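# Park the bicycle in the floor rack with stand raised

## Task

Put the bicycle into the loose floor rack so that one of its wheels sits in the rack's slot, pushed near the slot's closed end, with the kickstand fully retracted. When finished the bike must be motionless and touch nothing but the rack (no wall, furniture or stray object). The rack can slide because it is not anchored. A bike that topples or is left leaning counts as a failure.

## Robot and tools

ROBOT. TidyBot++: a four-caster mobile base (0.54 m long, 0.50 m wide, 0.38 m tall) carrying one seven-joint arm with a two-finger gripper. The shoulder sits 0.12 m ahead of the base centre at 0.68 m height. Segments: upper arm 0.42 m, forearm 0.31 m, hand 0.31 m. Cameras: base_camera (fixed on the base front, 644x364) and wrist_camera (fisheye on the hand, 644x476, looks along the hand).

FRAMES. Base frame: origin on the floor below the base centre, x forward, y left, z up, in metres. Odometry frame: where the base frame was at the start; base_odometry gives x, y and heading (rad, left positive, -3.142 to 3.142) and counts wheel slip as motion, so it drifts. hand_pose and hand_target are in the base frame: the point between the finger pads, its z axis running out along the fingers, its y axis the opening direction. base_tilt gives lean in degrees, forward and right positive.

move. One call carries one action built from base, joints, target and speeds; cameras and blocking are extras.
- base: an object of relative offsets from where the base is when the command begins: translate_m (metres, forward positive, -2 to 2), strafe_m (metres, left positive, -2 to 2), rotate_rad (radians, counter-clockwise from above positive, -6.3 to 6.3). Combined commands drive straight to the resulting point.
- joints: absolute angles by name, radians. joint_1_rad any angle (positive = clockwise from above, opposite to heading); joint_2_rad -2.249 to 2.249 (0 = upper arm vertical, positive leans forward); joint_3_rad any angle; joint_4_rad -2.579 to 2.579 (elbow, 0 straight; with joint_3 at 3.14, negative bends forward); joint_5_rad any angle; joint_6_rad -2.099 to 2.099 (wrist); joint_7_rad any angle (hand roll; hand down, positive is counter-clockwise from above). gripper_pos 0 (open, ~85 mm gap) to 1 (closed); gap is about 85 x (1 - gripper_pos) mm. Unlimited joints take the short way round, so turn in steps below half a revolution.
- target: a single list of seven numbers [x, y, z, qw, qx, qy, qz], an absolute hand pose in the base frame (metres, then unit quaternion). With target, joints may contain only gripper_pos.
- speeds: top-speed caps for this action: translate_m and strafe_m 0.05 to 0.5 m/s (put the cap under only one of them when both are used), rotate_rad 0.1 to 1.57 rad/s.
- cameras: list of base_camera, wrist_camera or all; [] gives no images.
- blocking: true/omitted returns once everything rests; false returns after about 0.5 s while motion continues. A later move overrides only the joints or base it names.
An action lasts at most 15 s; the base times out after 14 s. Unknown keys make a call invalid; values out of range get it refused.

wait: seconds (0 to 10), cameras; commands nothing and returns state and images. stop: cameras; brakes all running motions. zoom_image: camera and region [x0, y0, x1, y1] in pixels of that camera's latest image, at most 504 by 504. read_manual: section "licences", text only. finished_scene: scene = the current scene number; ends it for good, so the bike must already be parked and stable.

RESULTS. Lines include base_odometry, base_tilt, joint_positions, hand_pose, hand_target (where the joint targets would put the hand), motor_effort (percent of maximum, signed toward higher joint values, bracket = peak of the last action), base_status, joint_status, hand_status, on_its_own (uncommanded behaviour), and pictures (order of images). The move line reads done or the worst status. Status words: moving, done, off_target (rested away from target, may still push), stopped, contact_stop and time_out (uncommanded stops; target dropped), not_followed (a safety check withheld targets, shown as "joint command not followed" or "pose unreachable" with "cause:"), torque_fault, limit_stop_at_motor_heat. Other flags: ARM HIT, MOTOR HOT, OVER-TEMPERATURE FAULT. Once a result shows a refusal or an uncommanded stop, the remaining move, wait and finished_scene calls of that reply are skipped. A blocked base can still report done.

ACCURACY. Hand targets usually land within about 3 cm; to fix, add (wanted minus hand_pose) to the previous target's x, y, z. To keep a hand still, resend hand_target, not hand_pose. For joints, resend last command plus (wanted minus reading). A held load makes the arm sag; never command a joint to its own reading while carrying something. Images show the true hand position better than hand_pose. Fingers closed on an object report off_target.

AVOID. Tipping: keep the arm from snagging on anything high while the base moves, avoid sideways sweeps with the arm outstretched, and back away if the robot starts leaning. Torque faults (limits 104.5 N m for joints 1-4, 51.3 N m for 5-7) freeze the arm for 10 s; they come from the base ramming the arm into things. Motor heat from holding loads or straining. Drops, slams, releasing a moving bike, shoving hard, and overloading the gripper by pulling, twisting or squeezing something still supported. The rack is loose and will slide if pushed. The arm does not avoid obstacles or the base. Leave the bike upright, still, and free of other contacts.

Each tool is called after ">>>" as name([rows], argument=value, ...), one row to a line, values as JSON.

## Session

>>> move()

Scene clock: 0.00 s.
base_odometry: x=+0.000 y=+0.000 heading=+0.000
base_tilt: forward=+0.2 right=-0.5
base_status: not commanded
joint_positions: joint_1_rad=-0.010 joint_2_rad=-0.312 joint_3_rad=+3.187 joint_4_rad=-2.524 joint_5_rad=+0.027 joint_6_rad=-0.872 joint_7_rad=+1.593 gripper_pos=+0.000
joint_status: not commanded
motor_effort: joint_1_rad=+0 joint_2_rad=-1 joint_3_rad=+0 joint_4_rad=+15 joint_5_rad=+0 joint_6_rad=+1 joint_7_rad=+1
hand_pose: x=+0.2600 y=-0.0083 z=+0.5836 quat_wxyz=(+0.004, +1.000, +0.003, +0.029) (m; base frame)
hand_target: x=+0.2595 y=-0.0082 z=+0.5833 quat_wxyz=(+0.004, +1.000, +0.003, +0.028) (m; base frame)
hand_status: not commanded
pictures: base_camera, wrist_camera
camera_calibration:
wrist_camera: T_world_to_cam=[[0.112633, -0.991697, -0.062051, 0.00111021], [-0.991915, -0.108543, -0.0657545, 0.357189], [0.0584734, 0.0689554, -0.995905, 0.699298], [0, 0, 0, 1]] pos_world=[0.313285, -0.00834889, 0.719989]

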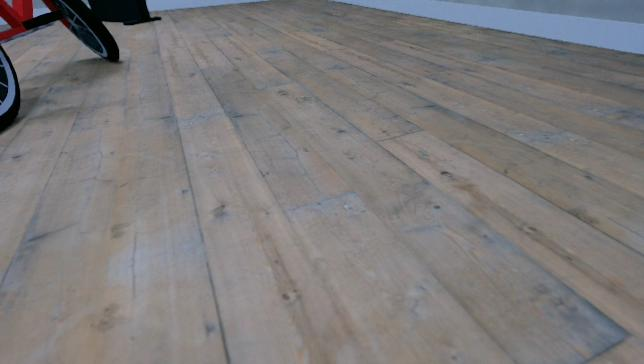

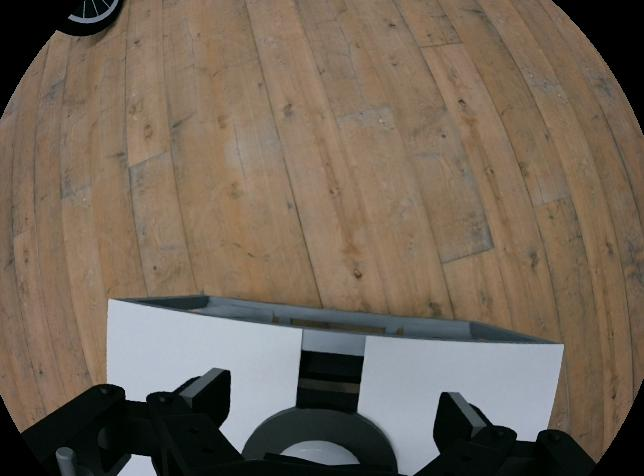

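>>> move(base={"rotate_rad": 0.5}, joints={"joint_6_rad": 0.1})

Scene clock: 2.13 s.
move: done
base_odometry: x=+0.000 y=+0.000 heading=+0.499
base_tilt: forward=+0.2 right=-0.5
base_status: done
joint_positions: joint_1_rad=-0.010 joint_2_rad=-0.312 joint_3_rad=+3.187 joint_4_rad=-2.523 joint_5_rad=+0.027 joint_6_rad=+0.044 joint_7_rad=+1.593 gripper_pos=+0.000
joint_status: all done
motor_effort: joint_1_rad=+1(2) joint_2_rad=-6(6) joint_3_rad=+0(1) joint_4_rad=+19(20) joint_5_rad=+0(1) joint_6_rad=+7(8) joint_7_rad=+1(1)
hand_pose: x=+0.4998 y=-0.0114 z=+0.7198 quat_wxyz=(+0.012, +0.884, +0.004, +0.468) (m; base frame)
hand_target: x=+0.5085 y=-0.0114 z=+0.7334 quat_wxyz=(+0.013, +0.871, +0.004, +0.492) (m; base frame)
hand_status: not commanded
pictures: base_camera, wrist_camera
camera_calibration:
wrist_camera: T_world_to_cam=[[0.116971, -0.990804, 0.0680109, -0.116296], [-0.551352, -0.121744, -0.825342, 0.930048], [0.826032, 0.0590427, -0.560523, 0.123979], [0, 0, 0, 1]] pos_world=[0.423976, -0.00931913, 0.84501]

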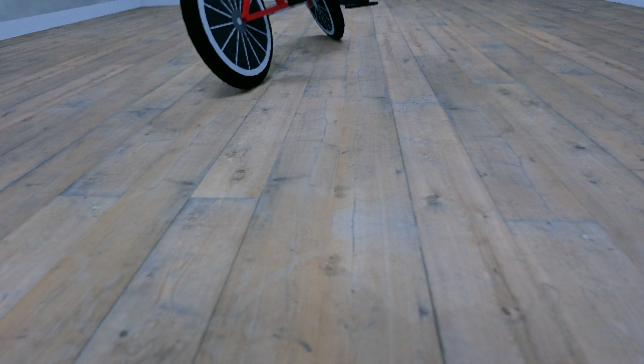

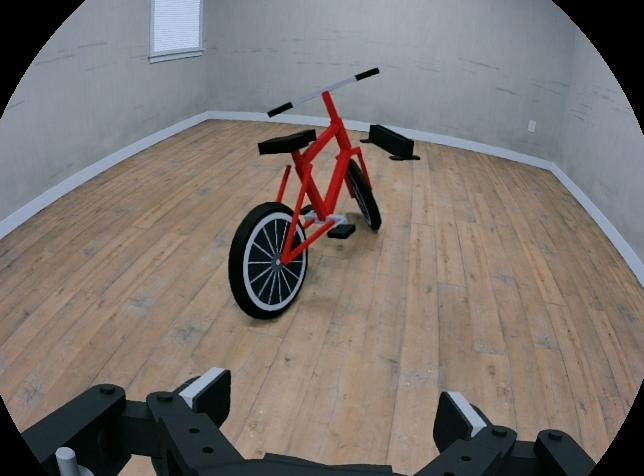

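>>> zoom_image(camera="wrist_camera", region=[340, 90, 440, 180])

>>> zoom_image(camera="wrist_camera", region=[210, 50, 430, 340])

Scaled by 5.040.

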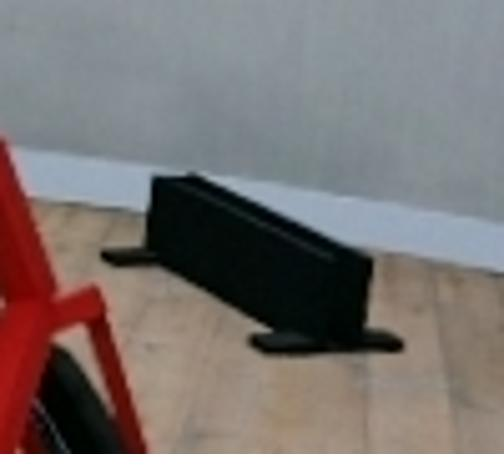

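Scaled by 1.738.

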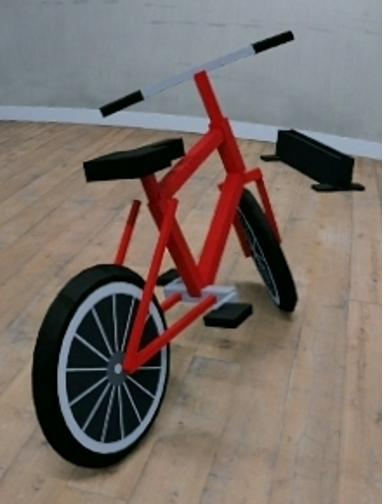

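>>> move(base={"translate_m": 1.707, "strafe_m": -1.047, "rotate_rad": 0.45})

>>> zoom_image(camera="wrist_camera", region=[200, 60, 500, 300])

Scene clock: 10.40 s.
move: done
base_odometry: x=+2.000 y=-0.102 heading=+0.950
base_tilt: forward=+0.2 right=-0.5
base_status: done
joint_positions: joint_1_rad=-0.010 joint_2_rad=-0.313 joint_3_rad=+3.187 joint_4_rad=-2.523 joint_5_rad=+0.027 joint_6_rad=+0.045 joint_7_rad=+1.593 gripper_pos=+0.000
joint_status: not commanded
motor_effort: joint_1_rad=+1(2) joint_2_rad=-5(7) joint_3_rad=+0(2) joint_4_rad=+19(20) joint_5_rad=+1(2) joint_6_rad=+6(8) joint_7_rad=+1(1)
hand_pose: x=+0.4999 y=-0.0113 z=+0.7200 quat_wxyz=(+0.012, +0.883, +0.004, +0.468) (m; base frame)
hand_target: x=+0.5085 y=-0.0114 z=+0.7334 quat_wxyz=(+0.013, +0.871, +0.004, +0.492) (m; base frame)
hand_status: not commanded
pictures: base_camera, wrist_camera
camera_calibration:
wrist_camera: T_world_to_cam=[[0.117006, -0.990793, 0.0681107, -0.116379], [-0.550672, -0.121799, -0.825788, 0.930278], [0.82648, 0.0591157, -0.559853, 0.123351], [0, 0, 0, 1]] pos_world=[0.423948, -0.00929252, 0.845197]

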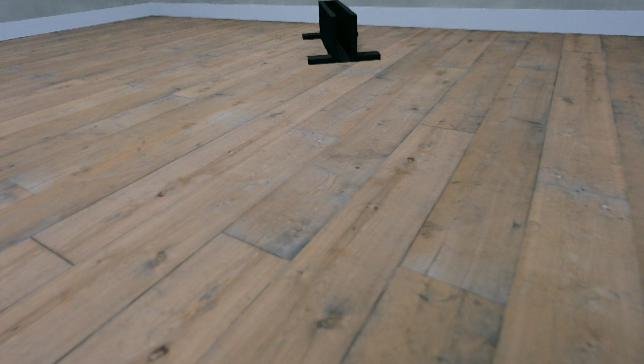

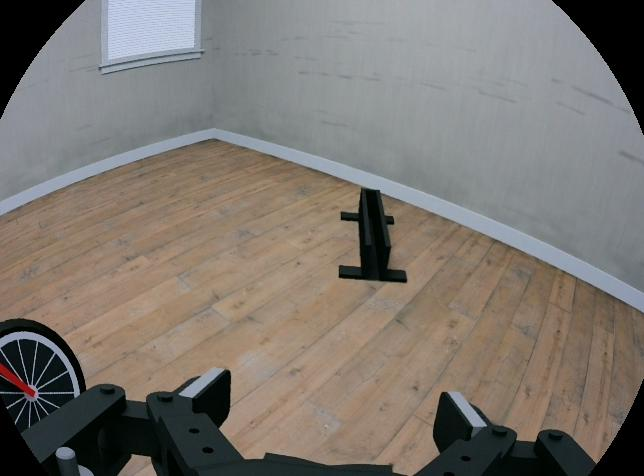

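Scaled by 1.680.

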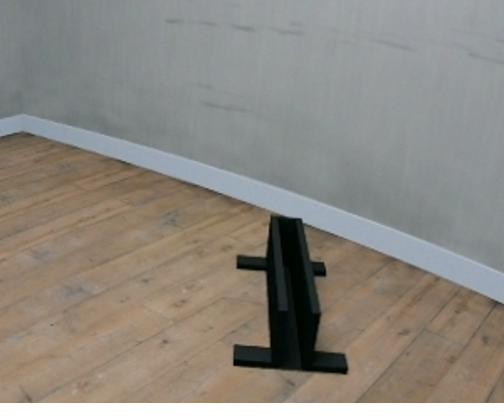

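>>> move(base={"translate_m": 0.61, "strafe_m": -0.08}, joints={"joint_6_rad": -0.87})

>>> move(base={"translate_m": 1.156, "strafe_m": 0.79}, cameras=[])

>>> move(base={"rotate_rad": -1.526}, joints={"joint_4_rad": -2.2, "joint_6_rad": -0.3})

Scene clock: 18.90 s.
move: done
base_odometry: x=+2.420 y=+0.348 heading=+0.950
base_tilt: forward=+0.2 right=-0.5
base_status: done
joint_positions: joint_1_rad=-0.010 joint_2_rad=-0.310 joint_3_rad=+3.187 joint_4_rad=-2.518 joint_5_rad=+0.027 joint_6_rad=-0.818 joint_7_rad=+1.593 gripper_pos=+0.000
joint_status: all done
motor_effort: joint_1_rad=+0(1) joint_2_rad=-1(6) joint_3_rad=+0(1) joint_4_rad=+14(21) joint_5_rad=+0(2) joint_6_rad=+0(8) joint_7_rad=+1(1)
hand_pose: x=+0.2794 y=-0.0086 z=+0.5863 quat_wxyz=(+0.005, +0.998, +0.003, +0.058) (m; base frame)
hand_target: x=+0.2601 y=-0.0083 z=+0.5833 quat_wxyz=(+0.004, +1.000, +0.003, +0.029) (m; base frame)
hand_status: not commanded
pictures: base_camera, wrist_camera
camera_calibration:
wrist_camera: T_world_to_cam=[[0.116443, -0.991712, -0.0542976, -0.00689523], [-0.986411, -0.109094, -0.122846, 0.408539], [0.115904, 0.0678643, -0.990939, 0.6819], [0, 0, 0, 1]] pos_world=[0.324755, -0.00854542, 0.725534]

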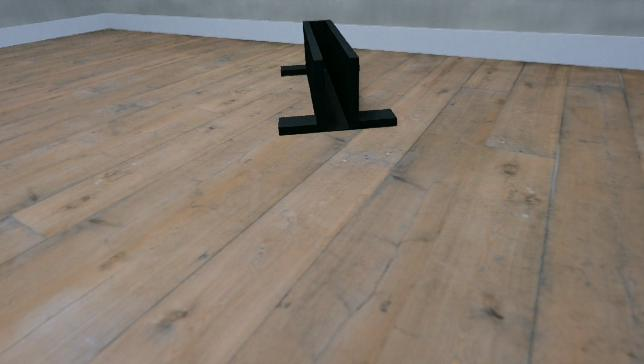

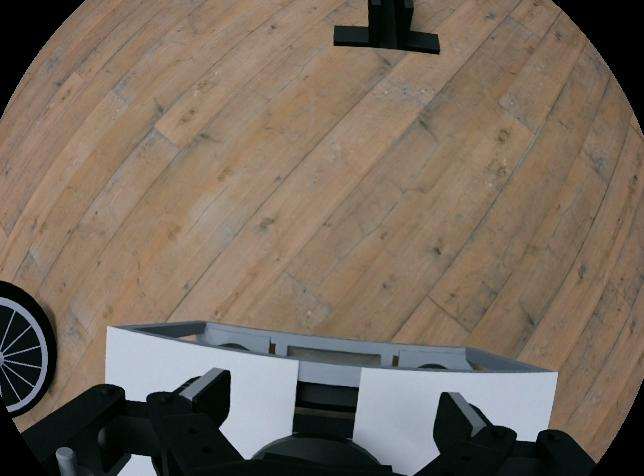

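Scene clock: 23.07 s.
move: done
base_odometry: x=+2.451 y=+1.748 heading=+0.950
base_tilt: forward=+0.2 right=-0.5
base_status: done
joint_positions: joint_1_rad=-0.010 joint_2_rad=-0.310 joint_3_rad=+3.187 joint_4_rad=-2.518 joint_5_rad=+0.027 joint_6_rad=-0.818 joint_7_rad=+1.593 gripper_pos=+0.000
joint_status: not commanded
motor_effort: joint_1_rad=+0(2) joint_2_rad=-2(4) joint_3_rad=+0(1) joint_4_rad=+15(16) joint_5_rad=+0(2) joint_6_rad=+1(2) joint_7_rad=+1(1)
hand_pose: x=+0.2792 y=-0.0086 z=+0.5863 quat_wxyz=(+0.005, +0.998, +0.003, +0.057) (m; base frame)
hand_target: x=+0.2601 y=-0.0083 z=+0.5833 quat_wxyz=(+0.004, +1.000, +0.003, +0.029) (m; base frame)
hand_status: not commanded
pictures: none
No camera images: "cameras" was empty.

Scene clock: 25.33 s.
move: done
base_odometry: x=+2.451 y=+1.748 heading=-0.576
base_tilt: forward=+0.2 right=-0.5
base_status: done
joint_positions: joint_1_rad=-0.009 joint_2_rad=-0.310 joint_3_rad=+3.187 joint_4_rad=-2.206 joint_5_rad=+0.027 joint_6_rad=-0.359 joint_7_rad=+1.593 gripper_pos=+0.000
joint_status: all done
motor_effort: joint_1_rad=+0(3) joint_2_rad=-8(9) joint_3_rad=+0(2) joint_4_rad=+20(22) joint_5_rad=+1(2) joint_6_rad=+7(7) joint_7_rad=+1(1)
hand_pose: x=+0.5300 y=-0.0169 z=+0.7855 quat_wxyz=(+0.015, +0.903, +0.001, +0.429) (m; base frame)
hand_target: x=+0.5426 y=-0.0168 z=+0.8042 quat_wxyz=(+0.016, +0.888, +0.001, +0.459) (m; base frame)
hand_status: not commanded
pictures: base_camera, wrist_camera
camera_calibration:
wrist_camera: T_world_to_cam=[[0.113576, -0.991718, 0.0599627, -0.12167], [-0.622567, -0.118074, -0.773608, 0.99745], [0.774281, 0.0505322, -0.630821, 0.218772], [0, 0, 0, 1]] pos_world=[0.465407, -0.0139441, 0.916937]

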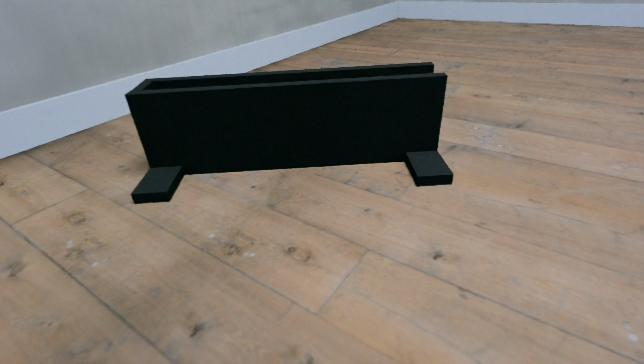

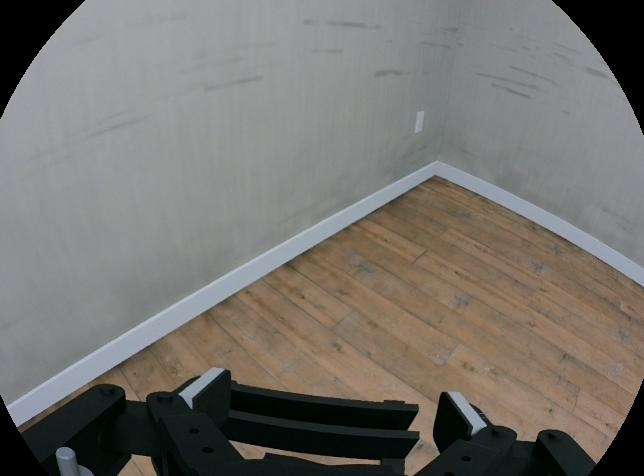

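>>> move(base={"translate_m": 0.20, "strafe_m": -0.05, "rotate_rad": 0.08}, joints={"joint_2_rad": 0.1, "joint_4_rad": -1.95, "joint_6_rad": -1.1, "joint_7_rad": 0.0, "gripper_pos": 0.3})

Scene clock: 29.23 s.
move: done
base_odometry: x=+2.592 y=+1.597 heading=-0.495
base_tilt: forward=+0.2 right=-0.5
base_status: done
joint_positions: joint_1_rad=-0.010 joint_2_rad=+0.091 joint_3_rad=+3.187 joint_4_rad=-1.967 joint_5_rad=+0.027 joint_6_rad=-1.040 joint_7_rad=+0.077 gripper_pos=+0.300
joint_status: all done
motor_effort: joint_1_rad=+1(2) joint_2_rad=-17(19) joint_3_rad=+0(3) joint_4_rad=+16(23) joint_5_rad=+1(2) joint_6_rad=+0(8) joint_7_rad=+1(2)
hand_pose: x=+0.4489 y=-0.0175 z=+0.6429 quat_wxyz=(-0.004, +0.726, -0.687, +0.025) (m; base frame)
hand_target: x=+0.4375 y=-0.0173 z=+0.6443 quat_wxyz=(+0.013, +0.699, -0.715, +0.007) (m; base frame)
hand_status: not commanded
pictures: base_camera, wrist_camera
camera_calibration:
wrist_camera: T_world_to_cam=[[-0.98042, -0.160179, -0.114537, 0.513322], [-0.156005, 0.98675, -0.0445769, 0.177742], [0.12016, -0.0258357, -0.992418, 0.716325], [0, 0, 0, 1]] pos_world=[0.444926, -0.0746566, 0.777612]

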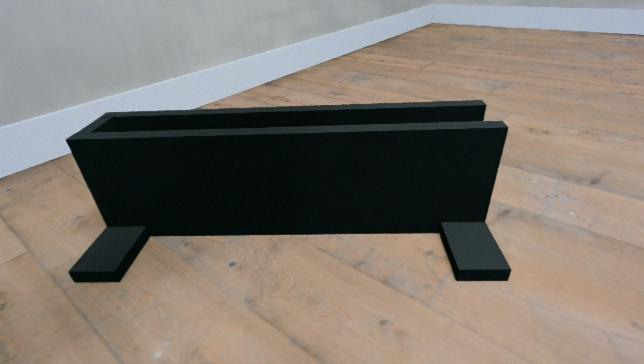

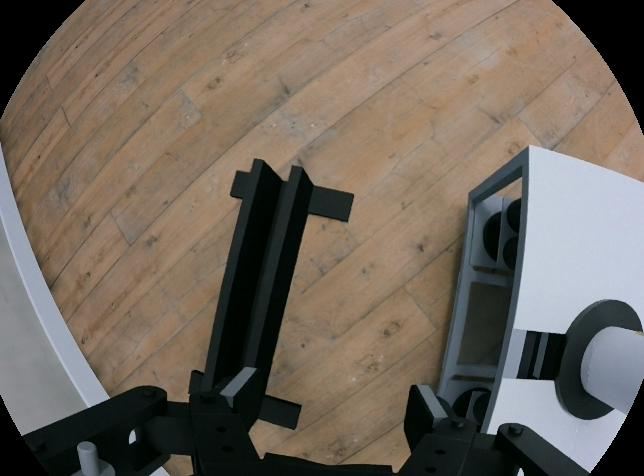

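>>> zoom_image(camera="wrist_camera", region=[180, 140, 380, 440])

Scaled by 1.680.

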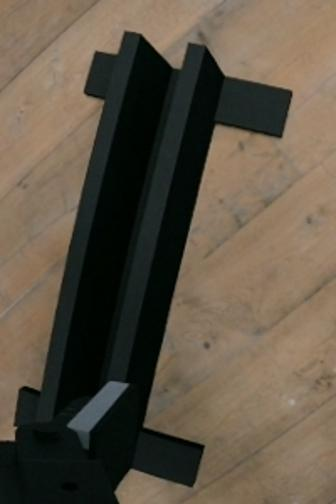

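>>> move(base={"translate_m": 0.05, "strafe_m": 0.04}, target=[0.563, 0.01, 0.24, 0.0, 0.6427, -0.766, 0.0])

Scene clock: 34.93 s.
move: off_target
base_odometry: x=+2.655 y=+1.608 heading=-0.496
base_tilt: forward=+0.2 right=-0.5
base_status: done
joint_positions: joint_1_rad=-0.160 joint_2_rad=+1.138 joint_3_rad=+3.342 joint_4_rad=-1.833 joint_5_rad=-0.783 joint_6_rad=-0.340 joint_7_rad=+0.472 gripper_pos=+0.300
joint_status: not commanded
motor_effort: joint_1_rad=+1(2) joint_2_rad=-34(36) joint_3_rad=+2(2) joint_4_rad=+3(17) joint_5_rad=+1(2) joint_6_rad=+0(2) joint_7_rad=+1(1)
hand_pose: x=+0.5353 y=+0.0264 z=+0.2416 quat_wxyz=(+0.011, +0.624, -0.780, -0.042) (m; base frame)
hand_target: x=+0.5630 y=+0.0100 z=+0.2400 quat_wxyz=(+0.000, +0.643, -0.766, +0.000) (m; base frame)
hand_status: off_target (0.032 m and 5.6 deg from the pose sent, 0.420 m and 13.5 deg at the start)
pictures: base_camera, wrist_camera
camera_calibration:
wrist_camera: T_world_to_cam=[[-0.992936, 0.118641, -0.00152772, 0.531145], [0.118526, 0.992396, 0.0331815, -0.0358564], [0.0054528, 0.0327661, -0.999448, 0.370463], [0, 0, 0, 1]] pos_world=[0.529623, -0.0395705, 0.37226]

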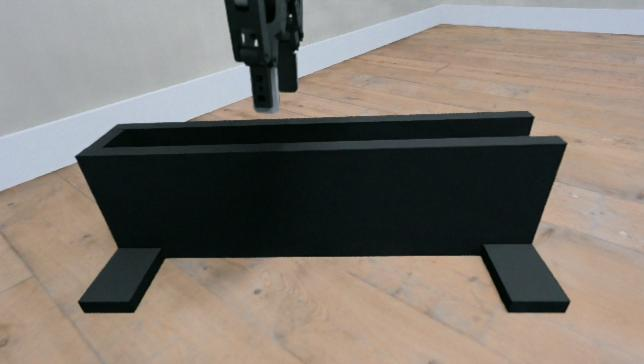

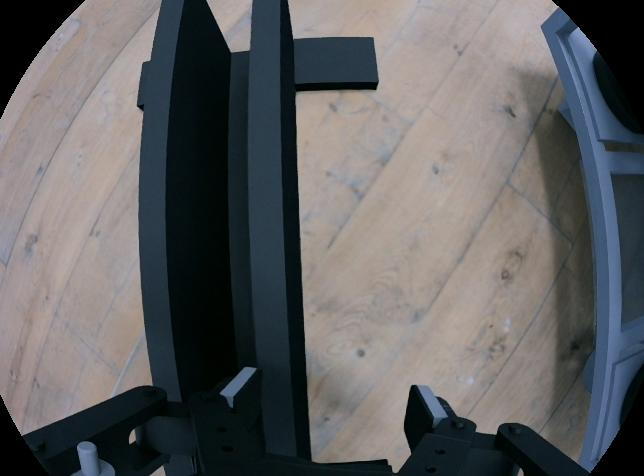

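>>> move(target=[0.590, -0.004, 0.20, 0.0, 0.6427, -0.766, 0.0])

Scene clock: 37.07 s.
move: off_target
base_odometry: x=+2.655 y=+1.608 heading=-0.496
base_tilt: forward=+0.2 right=-0.5
base_status: not commanded
joint_positions: joint_1_rad=-0.154 joint_2_rad=+1.247 joint_3_rad=+3.350 joint_4_rad=-1.690 joint_5_rad=-0.784 joint_6_rad=-0.339 joint_7_rad=+0.472 gripper_pos=+0.300
joint_status: not commanded
motor_effort: joint_1_rad=+0(1) joint_2_rad=-36(38) joint_3_rad=+2(3) joint_4_rad=+4(4) joint_5_rad=+0(2) joint_6_rad=-1(1) joint_7_rad=+1(1)
hand_pose: x=+0.5741 y=+0.0197 z=+0.2009 quat_wxyz=(+0.002, +0.632, -0.775, -0.026) (m; base frame)
hand_target: x=+0.5900 y=-0.0040 z=+0.2000 quat_wxyz=(+0.000, +0.643, -0.766, +0.000) (m; base frame)
hand_status: off_target (0.029 m and 3.4 deg from the pose sent, 0.075 m and 5.6 deg at the start)
pictures: base_camera, wrist_camera
camera_calibration:
wrist_camera: T_world_to_cam=[[-0.994215, 0.100502, -0.0378947, 0.578751], [0.0996488, 0.994739, 0.0237673, -0.0197384], [0.040084, 0.0198537, -0.998999, 0.310044], [0, 0, 0, 1]] pos_world=[0.564942, -0.0446865, 0.332135]

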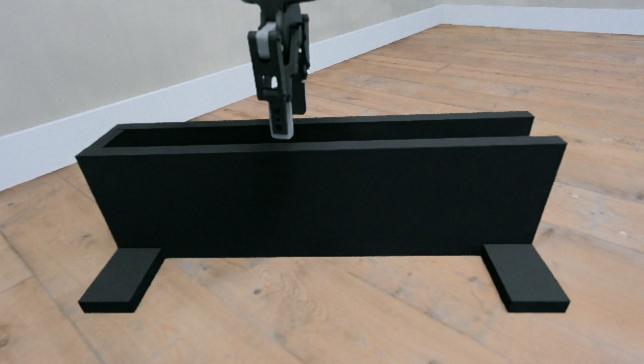

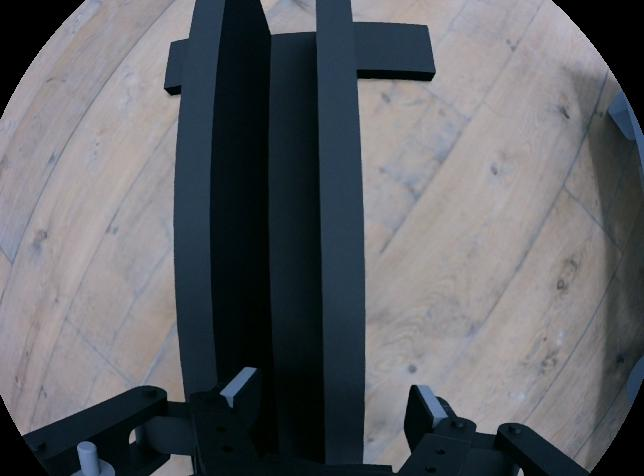

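>>> move(target=[0.588, -0.008, 0.130, 0.0, 0.6427, -0.766, 0.0])

Scene clock: 38.97 s.
move: off_target
base_odometry: x=+2.655 y=+1.608 heading=-0.496
base_tilt: forward=+0.2 right=-0.5
base_status: not commanded
joint_positions: joint_1_rad=-0.109 joint_2_rad=+1.414 joint_3_rad=+3.342 joint_4_rad=-1.587 joint_5_rad=-0.792 joint_6_rad=-0.295 joint_7_rad=+0.493 gripper_pos=+0.300
joint_status: not commanded
motor_effort: joint_1_rad=+0(1) joint_2_rad=-37(39) joint_3_rad=+3(3) joint_4_rad=+2(4) joint_5_rad=+2(2) joint_6_rad=-1(1) joint_7_rad=+1(1)
hand_pose: x=+0.5617 y=-0.0092 z=+0.1295 quat_wxyz=(+0.024, +0.627, -0.778, -0.023) (m; base frame)
hand_target: x=+0.5880 y=-0.0080 z=+0.1300 quat_wxyz=(+0.000, +0.643, -0.766, +0.000) (m; base frame)
hand_status: off_target (0.026 m and 4.4 deg from the pose sent, 0.077 m and 3.4 deg at the start)
pictures: base_camera, wrist_camera
camera_calibration:
wrist_camera: T_world_to_cam=[[-0.993985, 0.10901, -0.0104995, 0.563111], [0.109121, 0.993971, -0.0106507, 0.0110232], [0.00927512, -0.0117324, -0.999888, 0.256863], [0, 0, 0, 1]] pos_world=[0.556138, -0.0693278, 0.262864]

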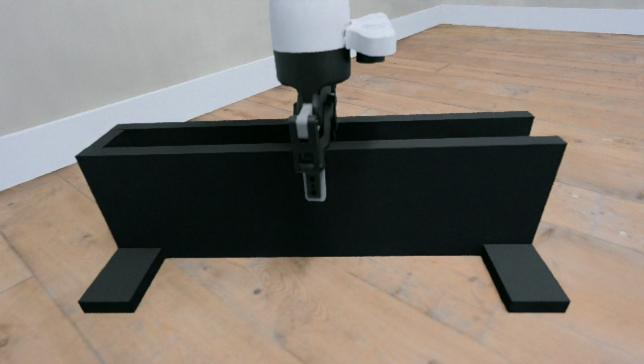

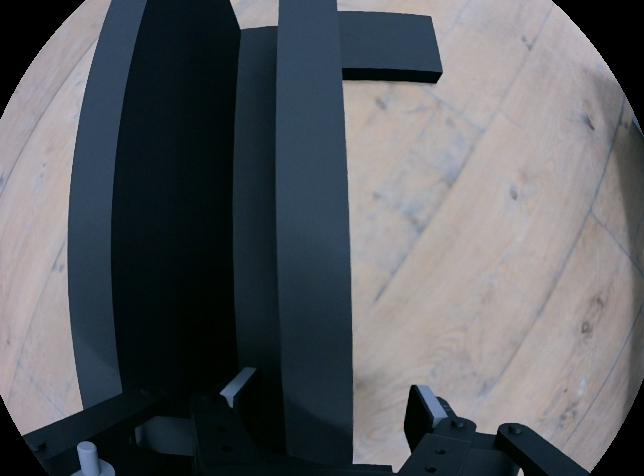

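>>> move(joints={"gripper_pos": 0.95})

Scene clock: 40.50 s.
move: off_target
base_odometry: x=+2.655 y=+1.608 heading=-0.496
base_tilt: forward=+0.2 right=-0.5
base_status: not commanded
joint_positions: joint_1_rad=-0.108 joint_2_rad=+1.410 joint_3_rad=+3.340 joint_4_rad=-1.575 joint_5_rad=-0.800 joint_6_rad=-0.278 joint_7_rad=+0.504 gripper_pos=+0.800
joint_status: gripper_pos off_target (ended at +0.800, target +0.950)
motor_effort: joint_1_rad=+0(5) joint_2_rad=-37(40) joint_3_rad=+2(4) joint_4_rad=+2(5) joint_5_rad=+1(5) joint_6_rad=-2(4) joint_7_rad=+1(5)
hand_pose: x=+0.5756 y=-0.0105 z=+0.1312 quat_wxyz=(+0.014, +0.630, -0.777, -0.011) (m; base frame)
hand_target: x=+0.5880 y=-0.0080 z=+0.1300 quat_wxyz=(+0.000, +0.643, -0.766, +0.000) (m; base frame)
hand_status: not commanded
pictures: base_camera, wrist_camera
camera_calibration:
wrist_camera: T_world_to_cam=[[-0.993751, 0.103755, -0.0411569, 0.580915], [0.104387, 0.994445, -0.0135046, 0.0139042], [0.0395271, -0.0177165, -0.999061, 0.240875], [0, 0, 0, 1]] pos_world=[0.566312, -0.0698325, 0.264745]

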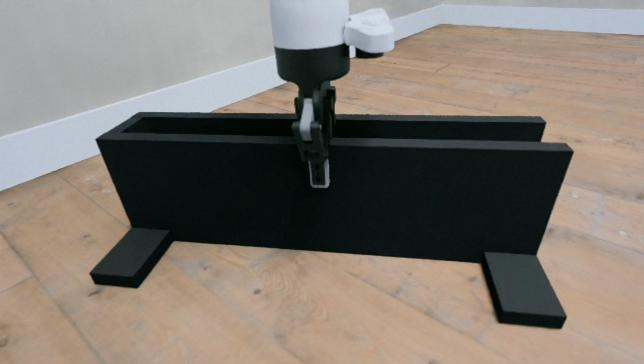

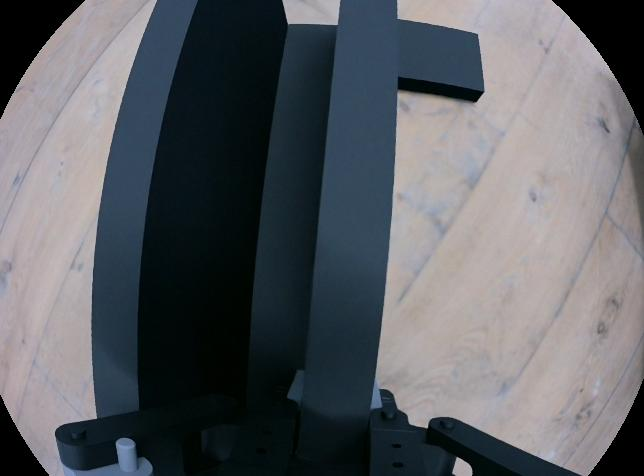

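>>> move(target=[0.588, -0.008, 0.18, 0.0, 0.6427, -0.766, 0.0])

Scene clock: 42.47 s.
move: off_target
base_odometry: x=+2.655 y=+1.608 heading=-0.496
base_tilt: forward=+0.2 right=-0.5
base_status: not commanded
joint_positions: joint_1_rad=-0.111 joint_2_rad=+1.365 joint_3_rad=+3.340 joint_4_rad=-1.648 joint_5_rad=-0.800 joint_6_rad=-0.278 joint_7_rad=+0.504 gripper_pos=+0.800
joint_status: not commanded
motor_effort: joint_1_rad=+0(1) joint_2_rad=-44(47) joint_3_rad=+4(4) joint_4_rad=+3(5) joint_5_rad=+1(2) joint_6_rad=+1(3) joint_7_rad=+1(1)
hand_pose: x=+0.5557 y=-0.0104 z=+0.1490 quat_wxyz=(+0.024, +0.625, -0.780, -0.019) (m; base frame)
hand_target: x=+0.5880 y=-0.0080 z=+0.1800 quat_wxyz=(+0.000, +0.643, -0.766, +0.000) (m; base frame)
hand_status: off_target (0.045 m and 4.4 deg from the pose sent, 0.050 m and 2.8 deg at the start)
pictures: base_camera, wrist_camera
camera_calibration:
wrist_camera: T_world_to_cam=[[-0.993221, 0.115184, -0.0156193, 0.557841], [0.115439, 0.993177, -0.016553, 0.010429], [0.0136061, -0.0182439, -0.999741, 0.273925], [0, 0, 0, 1]] pos_world=[0.549128, -0.0696148, 0.28274]

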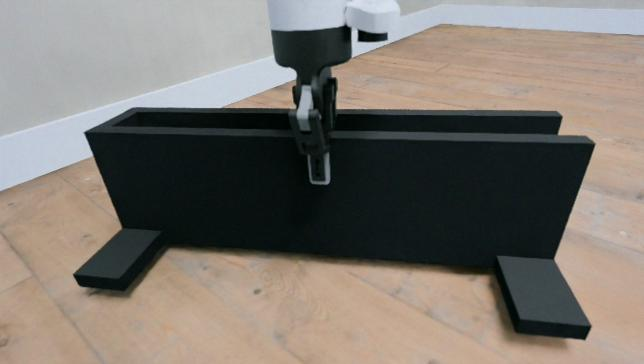

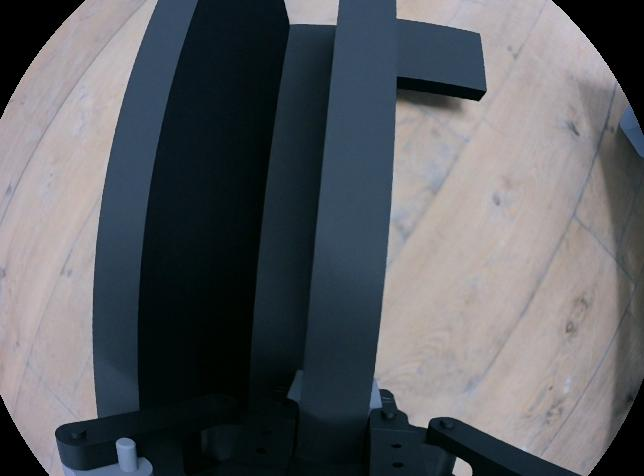

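>>> move(target=[0.588, -0.008, 0.20, 0.0, 0.6427, -0.766, 0.0], cameras=[])

>>> move(base={"translate_m": -0.165, "strafe_m": -0.322, "rotate_rad": -0.917}, speeds={"rotate_rad": 0.5, "translate_m": 0.25})

Scene clock: 45.30 s.
move: off_target
base_odometry: x=+2.655 y=+1.608 heading=-0.496
base_tilt: forward=+0.2 right=-0.5
base_status: not commanded
joint_positions: joint_1_rad=-0.119 joint_2_rad=+1.312 joint_3_rad=+3.343 joint_4_rad=-1.672 joint_5_rad=-0.800 joint_6_rad=-0.278 joint_7_rad=+0.504 gripper_pos=+0.800
joint_status: not commanded
motor_effort: joint_1_rad=+1(2) joint_2_rad=-46(47) joint_3_rad=+4(5) joint_4_rad=+4(5) joint_5_rad=+1(1) joint_6_rad=+1(2) joint_7_rad=+1(1)
hand_pose: x=+0.5683 y=-0.0066 z=+0.1717 quat_wxyz=(+0.012, +0.626, -0.779, -0.011) (m; base frame)
hand_target: x=+0.5880 y=-0.0080 z=+0.2000 quat_wxyz=(+0.000, +0.643, -0.766, +0.000) (m; base frame)
hand_status: off_target (0.035 m and 3.1 deg from the pose sent, 0.060 m and 4.4 deg at the start)
pictures: none
No camera images: "cameras" was empty.

Scene clock: 48.07 s.
move: done
base_odometry: x=+2.356 y=+1.404 heading=-1.413
base_tilt: forward=+0.2 right=-0.6
base_status: done
joint_positions: joint_1_rad=-0.130 joint_2_rad=+1.310 joint_3_rad=+3.357 joint_4_rad=-1.673 joint_5_rad=-0.800 joint_6_rad=-0.279 joint_7_rad=+0.504 gripper_pos=+0.800
joint_status: not commanded
motor_effort: joint_1_rad=+1(8) joint_2_rad=-46(47) joint_3_rad=+4(10) joint_4_rad=+4(6) joint_5_rad=+2(2) joint_6_rad=+1(4) joint_7_rad=+1(1)
hand_pose: x=+0.5693 y=-0.0102 z=+0.1730 quat_wxyz=(+0.016, +0.629, -0.777, -0.005) (m; base frame)
hand_target: x=+0.5880 y=-0.0080 z=+0.2000 quat_wxyz=(+0.000, +0.643, -0.766, +0.000) (m; base frame)
hand_status: not commanded
pictures: base_camera, wrist_camera
camera_calibration:
wrist_camera: T_world_to_cam=[[-0.993362, 0.104882, -0.0472324, 0.577182], [0.106128, 0.994046, -0.0246833, 0.0158045], [0.0443624, -0.0295322, -0.998579, 0.279921], [0, 0, 0, 1]] pos_world=[0.559256, -0.06798, 0.307175]

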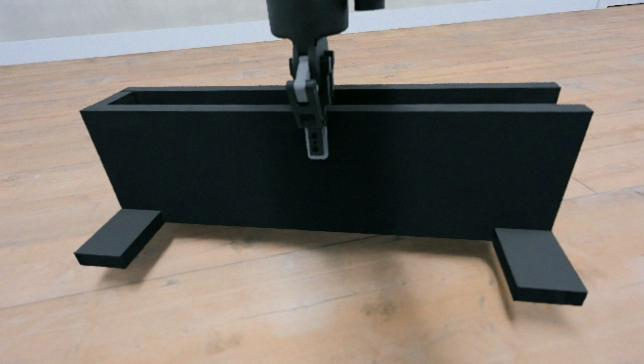

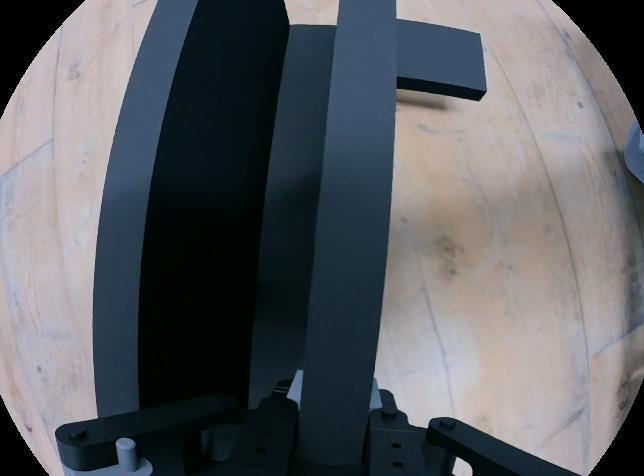

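>>> move(target=[0.588, -0.008, 0.155, 0.0, 0.6427, -0.766, 0.0], cameras=[])

>>> move(target=[0.588, -0.008, 0.135, 0.0, 0.6427, -0.766, 0.0])

>>> move(joints={"gripper_pos": 0.3}, cameras=[])

>>> move(target=[0.50, -0.008, 0.45, 0.0, 0.6427, -0.766, 0.0])

Scene clock: 50.37 s.
move: off_target
base_odometry: x=+2.356 y=+1.404 heading=-1.413
base_tilt: forward=+0.2 right=-0.5
base_status: not commanded
joint_positions: joint_1_rad=-0.121 joint_2_rad=+1.391 joint_3_rad=+3.346 joint_4_rad=-1.629 joint_5_rad=-0.801 joint_6_rad=-0.279 joint_7_rad=+0.504 gripper_pos=+0.800
joint_status: not commanded
motor_effort: joint_1_rad=+0(1) joint_2_rad=-42(46) joint_3_rad=+5(5) joint_4_rad=+2(5) joint_5_rad=+1(2) joint_6_rad=+0(2) joint_7_rad=+1(1)
hand_pose: x=+0.5533 y=-0.0100 z=+0.1385 quat_wxyz=(+0.029, +0.630, -0.776, -0.019) (m; base frame)
hand_target: x=+0.5880 y=-0.0080 z=+0.1550 quat_wxyz=(+0.000, +0.643, -0.766, +0.000) (m; base frame)
hand_status: off_target (0.038 m and 4.4 deg from the pose sent, 0.026 m and 2.8 deg at the start)
pictures: none
No camera images: "cameras" was empty.

Scene clock: 51.10 s.
move: off_target
base_odometry: x=+2.356 y=+1.404 heading=-1.413
base_tilt: forward=+0.2 right=-0.5
base_status: not commanded
joint_positions: joint_1_rad=-0.115 joint_2_rad=+1.403 joint_3_rad=+3.342 joint_4_rad=-1.594 joint_5_rad=-0.801 joint_6_rad=-0.276 joint_7_rad=+0.504 gripper_pos=+0.800
joint_status: not commanded
motor_effort: joint_1_rad=+1(1) joint_2_rad=-38(42) joint_3_rad=+3(5) joint_4_rad=+2(3) joint_5_rad=+1(2) joint_6_rad=-1(2) joint_7_rad=+1(1)
hand_pose: x=+0.5686 y=-0.0097 z=+0.1336 quat_wxyz=(+0.019, +0.631, -0.776, -0.013) (m; base frame)
hand_target: x=+0.5880 y=-0.0080 z=+0.1350 quat_wxyz=(+0.000, +0.643, -0.766, +0.000) (m; base frame)
hand_status: off_target (0.019 m and 3.2 deg from the pose sent, 0.035 m and 4.4 deg at the start)
pictures: base_camera, wrist_camera
camera_calibration:
wrist_camera: T_world_to_cam=[[-0.994377, 0.10098, -0.031881, 0.573065], [0.101601, 0.994654, -0.0184691, 0.0161965], [0.0298455, -0.0216044, -0.999321, 0.249108], [0, 0, 0, 1]] pos_world=[0.560763, -0.0685963, 0.267508]

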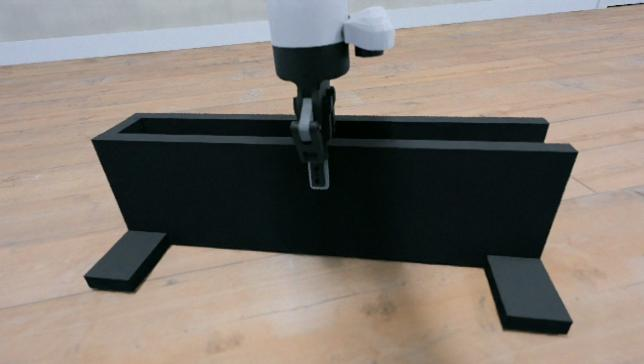

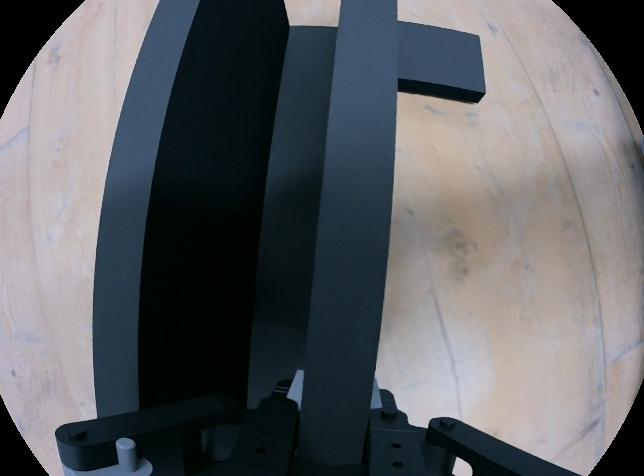

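Scene clock: 52.00 s.
move: done
base_odometry: x=+2.356 y=+1.404 heading=-1.413
base_tilt: forward=+0.2 right=-0.5
base_status: not commanded
joint_positions: joint_1_rad=-0.115 joint_2_rad=+1.402 joint_3_rad=+3.342 joint_4_rad=-1.594 joint_5_rad=-0.801 joint_6_rad=-0.276 joint_7_rad=+0.504 gripper_pos=+0.300
joint_status: all done
motor_effort: joint_1_rad=+0(1) joint_2_rad=-36(40) joint_3_rad=+3(3) joint_4_rad=+2(3) joint_5_rad=+1(2) joint_6_rad=-1(2) joint_7_rad=+1(1)
hand_pose: x=+0.5691 y=-0.0097 z=+0.1340 quat_wxyz=(+0.019, +0.631, -0.776, -0.013) (m; base frame)
hand_target: x=+0.5880 y=-0.0080 z=+0.1350 quat_wxyz=(+0.000, +0.643, -0.766, +0.000) (m; base frame)
hand_status: not commanded
pictures: none
No camera images: "cameras" was empty.

Scene clock: 54.07 s.
move: off_target
base_odometry: x=+2.356 y=+1.404 heading=-1.413
base_tilt: forward=+0.2 right=-0.5
base_status: not commanded
joint_positions: joint_1_rad=-0.289 joint_2_rad=+0.612 joint_3_rad=+3.573 joint_4_rad=-2.051 joint_5_rad=-0.517 joint_6_rad=-0.511 joint_7_rad=+0.393 gripper_pos=+0.300
joint_status: not commanded
motor_effort: joint_1_rad=+1(2) joint_2_rad=-28(40) joint_3_rad=+3(4) joint_4_rad=+8(10) joint_5_rad=-1(2) joint_6_rad=+0(2) joint_7_rad=+1(1)
hand_pose: x=+0.5283 y=-0.0073 z=+0.4484 quat_wxyz=(-0.025, +0.662, -0.749, +0.024) (m; base frame)
hand_target: x=+0.5000 y=-0.0080 z=+0.4500 quat_wxyz=(+0.000, +0.643, -0.766, +0.000) (m; base frame)
hand_status: off_target (0.028 m and 4.9 deg from the pose sent, 0.323 m and 3.1 deg at the start)
pictures: base_camera, wrist_camera
camera_calibration:
wrist_camera: T_world_to_cam=[[-0.989372, 0.0178285, -0.144307, 0.589908], [0.0196459, 0.999745, -0.0111788, 0.0637143], [0.14407, -0.013895, -0.98947, 0.500209], [0, 0, 0, 1]] pos_world=[0.510321, -0.0672647, 0.580781]

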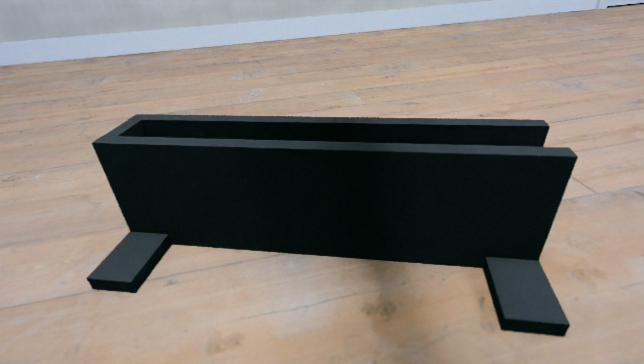

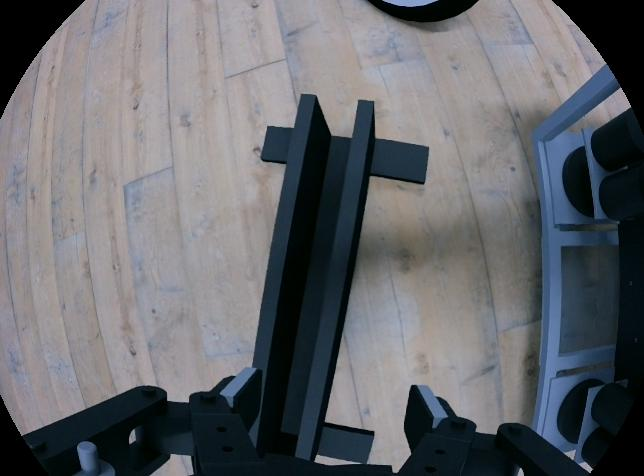

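>>> move(base={"strafe_m": -0.25}, joints={"joint_1_rad": 0.0, "joint_2_rad": 0.1, "joint_3_rad": 3.14, "joint_4_rad": -1.7, "joint_5_rad": 0.0, "joint_6_rad": -1.3, "joint_7_rad": 0.0})

Scene clock: 56.73 s.
move: done
base_odometry: x=+2.109 y=+1.364 heading=-1.414
base_tilt: forward=+0.2 right=-0.5
base_status: done
joint_positions: joint_1_rad=-0.009 joint_2_rad=+0.105 joint_3_rad=+3.164 joint_4_rad=-1.716 joint_5_rad=-0.038 joint_6_rad=-1.241 joint_7_rad=+0.075 gripper_pos=+0.300
joint_status: all done
motor_effort: joint_1_rad=+0(3) joint_2_rad=-18(29) joint_3_rad=+0(4) joint_4_rad=+17(18) joint_5_rad=+1(3) joint_6_rad=+1(2) joint_7_rad=+1(2)
hand_pose: x=+0.4932 y=+0.0075 z=+0.7122 quat_wxyz=(-0.039, +0.724, -0.688, +0.018) (m; base frame)
hand_target: x=+0.4801 y=+0.0019 z=+0.7180 quat_wxyz=(-0.015, +0.708, -0.706, +0.015) (m; base frame)
hand_status: not commanded
pictures: base_camera, wrist_camera
camera_calibration:
wrist_camera: T_world_to_cam=[[-0.975584, -0.149682, -0.160719, 0.599105], [-0.153226, 0.988142, 0.00981897, 0.12296], [0.157344, 0.0342057, -0.986951, 0.757838], [0, 0, 0, 1]] pos_world=[0.484076, -0.0577492, 0.84303]

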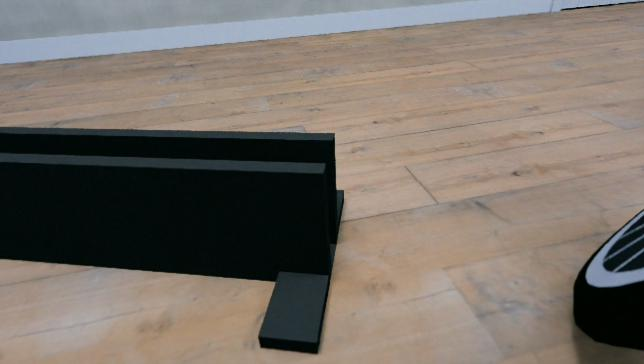

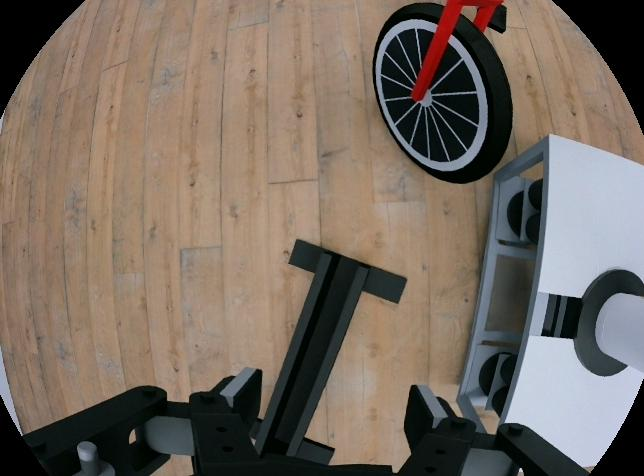

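>>> move(base={"translate_m": -0.32}, joints={"joint_2_rad": -0.15, "joint_4_rad": -1.75, "joint_6_rad": -1.25}, cameras=[])

>>> move(base={"strafe_m": -0.42})

Scene clock: 62.33 s.
move: done
base_odometry: x=+2.059 y=+1.681 heading=-1.413
base_tilt: forward=+0.2 right=-0.5
base_status: done
joint_positions: joint_1_rad=-0.009 joint_2_rad=-0.157 joint_3_rad=+3.163 joint_4_rad=-1.726 joint_5_rad=-0.035 joint_6_rad=-1.243 joint_7_rad=+0.074 gripper_pos=+0.300
joint_status: all done
motor_effort: joint_1_rad=+0(2) joint_2_rad=-12(23) joint_3_rad=+0(1) joint_4_rad=+19(21) joint_5_rad=+0(1) joint_6_rad=+2(4) joint_7_rad=+1(1)
hand_pose: x=+0.4690 y=+0.0072 z=+0.8037 quat_wxyz=(-0.125, +0.716, -0.678, +0.108) (m; base frame)
hand_target: x=+0.4598 y=+0.0019 z=+0.7905 quat_wxyz=(-0.103, +0.700, -0.699, +0.103) (m; base frame)
hand_status: not commanded
pictures: none
No camera images: "cameras" was empty.

Scene clock: 64.50 s.
move: done
base_odometry: x=+1.644 y=+1.615 heading=-1.414
base_tilt: forward=+0.2 right=-0.5
base_status: done
joint_positions: joint_1_rad=-0.005 joint_2_rad=-0.157 joint_3_rad=+3.157 joint_4_rad=-1.726 joint_5_rad=-0.030 joint_6_rad=-1.243 joint_7_rad=+0.073 gripper_pos=+0.300
joint_status: not commanded
motor_effort: joint_1_rad=+1(2) joint_2_rad=-11(13) joint_3_rad=+0(2) joint_4_rad=+19(20) joint_5_rad=+0(2) joint_6_rad=+3(4) joint_7_rad=+1(1)
hand_pose: x=+0.4689 y=+0.0062 z=+0.8037 quat_wxyz=(-0.123, +0.717, -0.677, +0.110) (m; base frame)
hand_target: x=+0.4598 y=+0.0019 z=+0.7905 quat_wxyz=(-0.103, +0.700, -0.699, +0.103) (m; base frame)
hand_status: not commanded
pictures: base_camera, wrist_camera
camera_calibration:
wrist_camera: T_world_to_cam=[[-0.905246, -0.154019, -0.39599, 0.746017], [-0.153012, 0.987627, -0.0343439, 0.155018], [0.39638, 0.0295014, -0.917612, 0.684147], [0, 0, 0, 1]] pos_world=[0.427866, -0.0583824, 0.92852]

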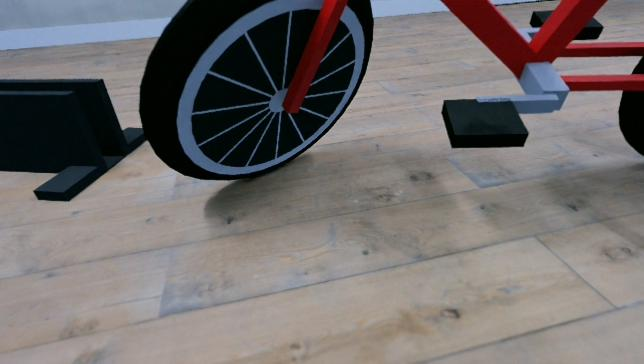

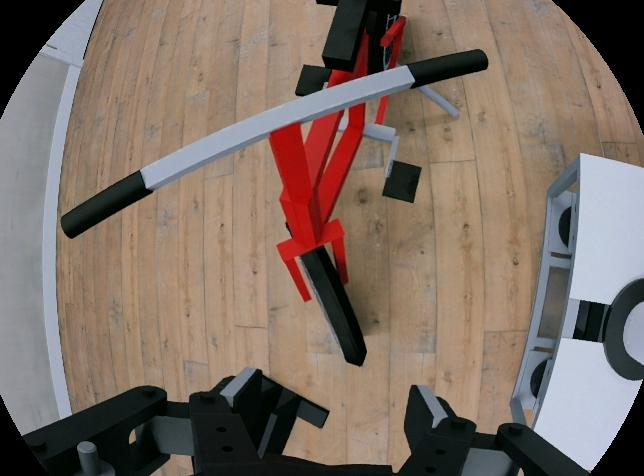

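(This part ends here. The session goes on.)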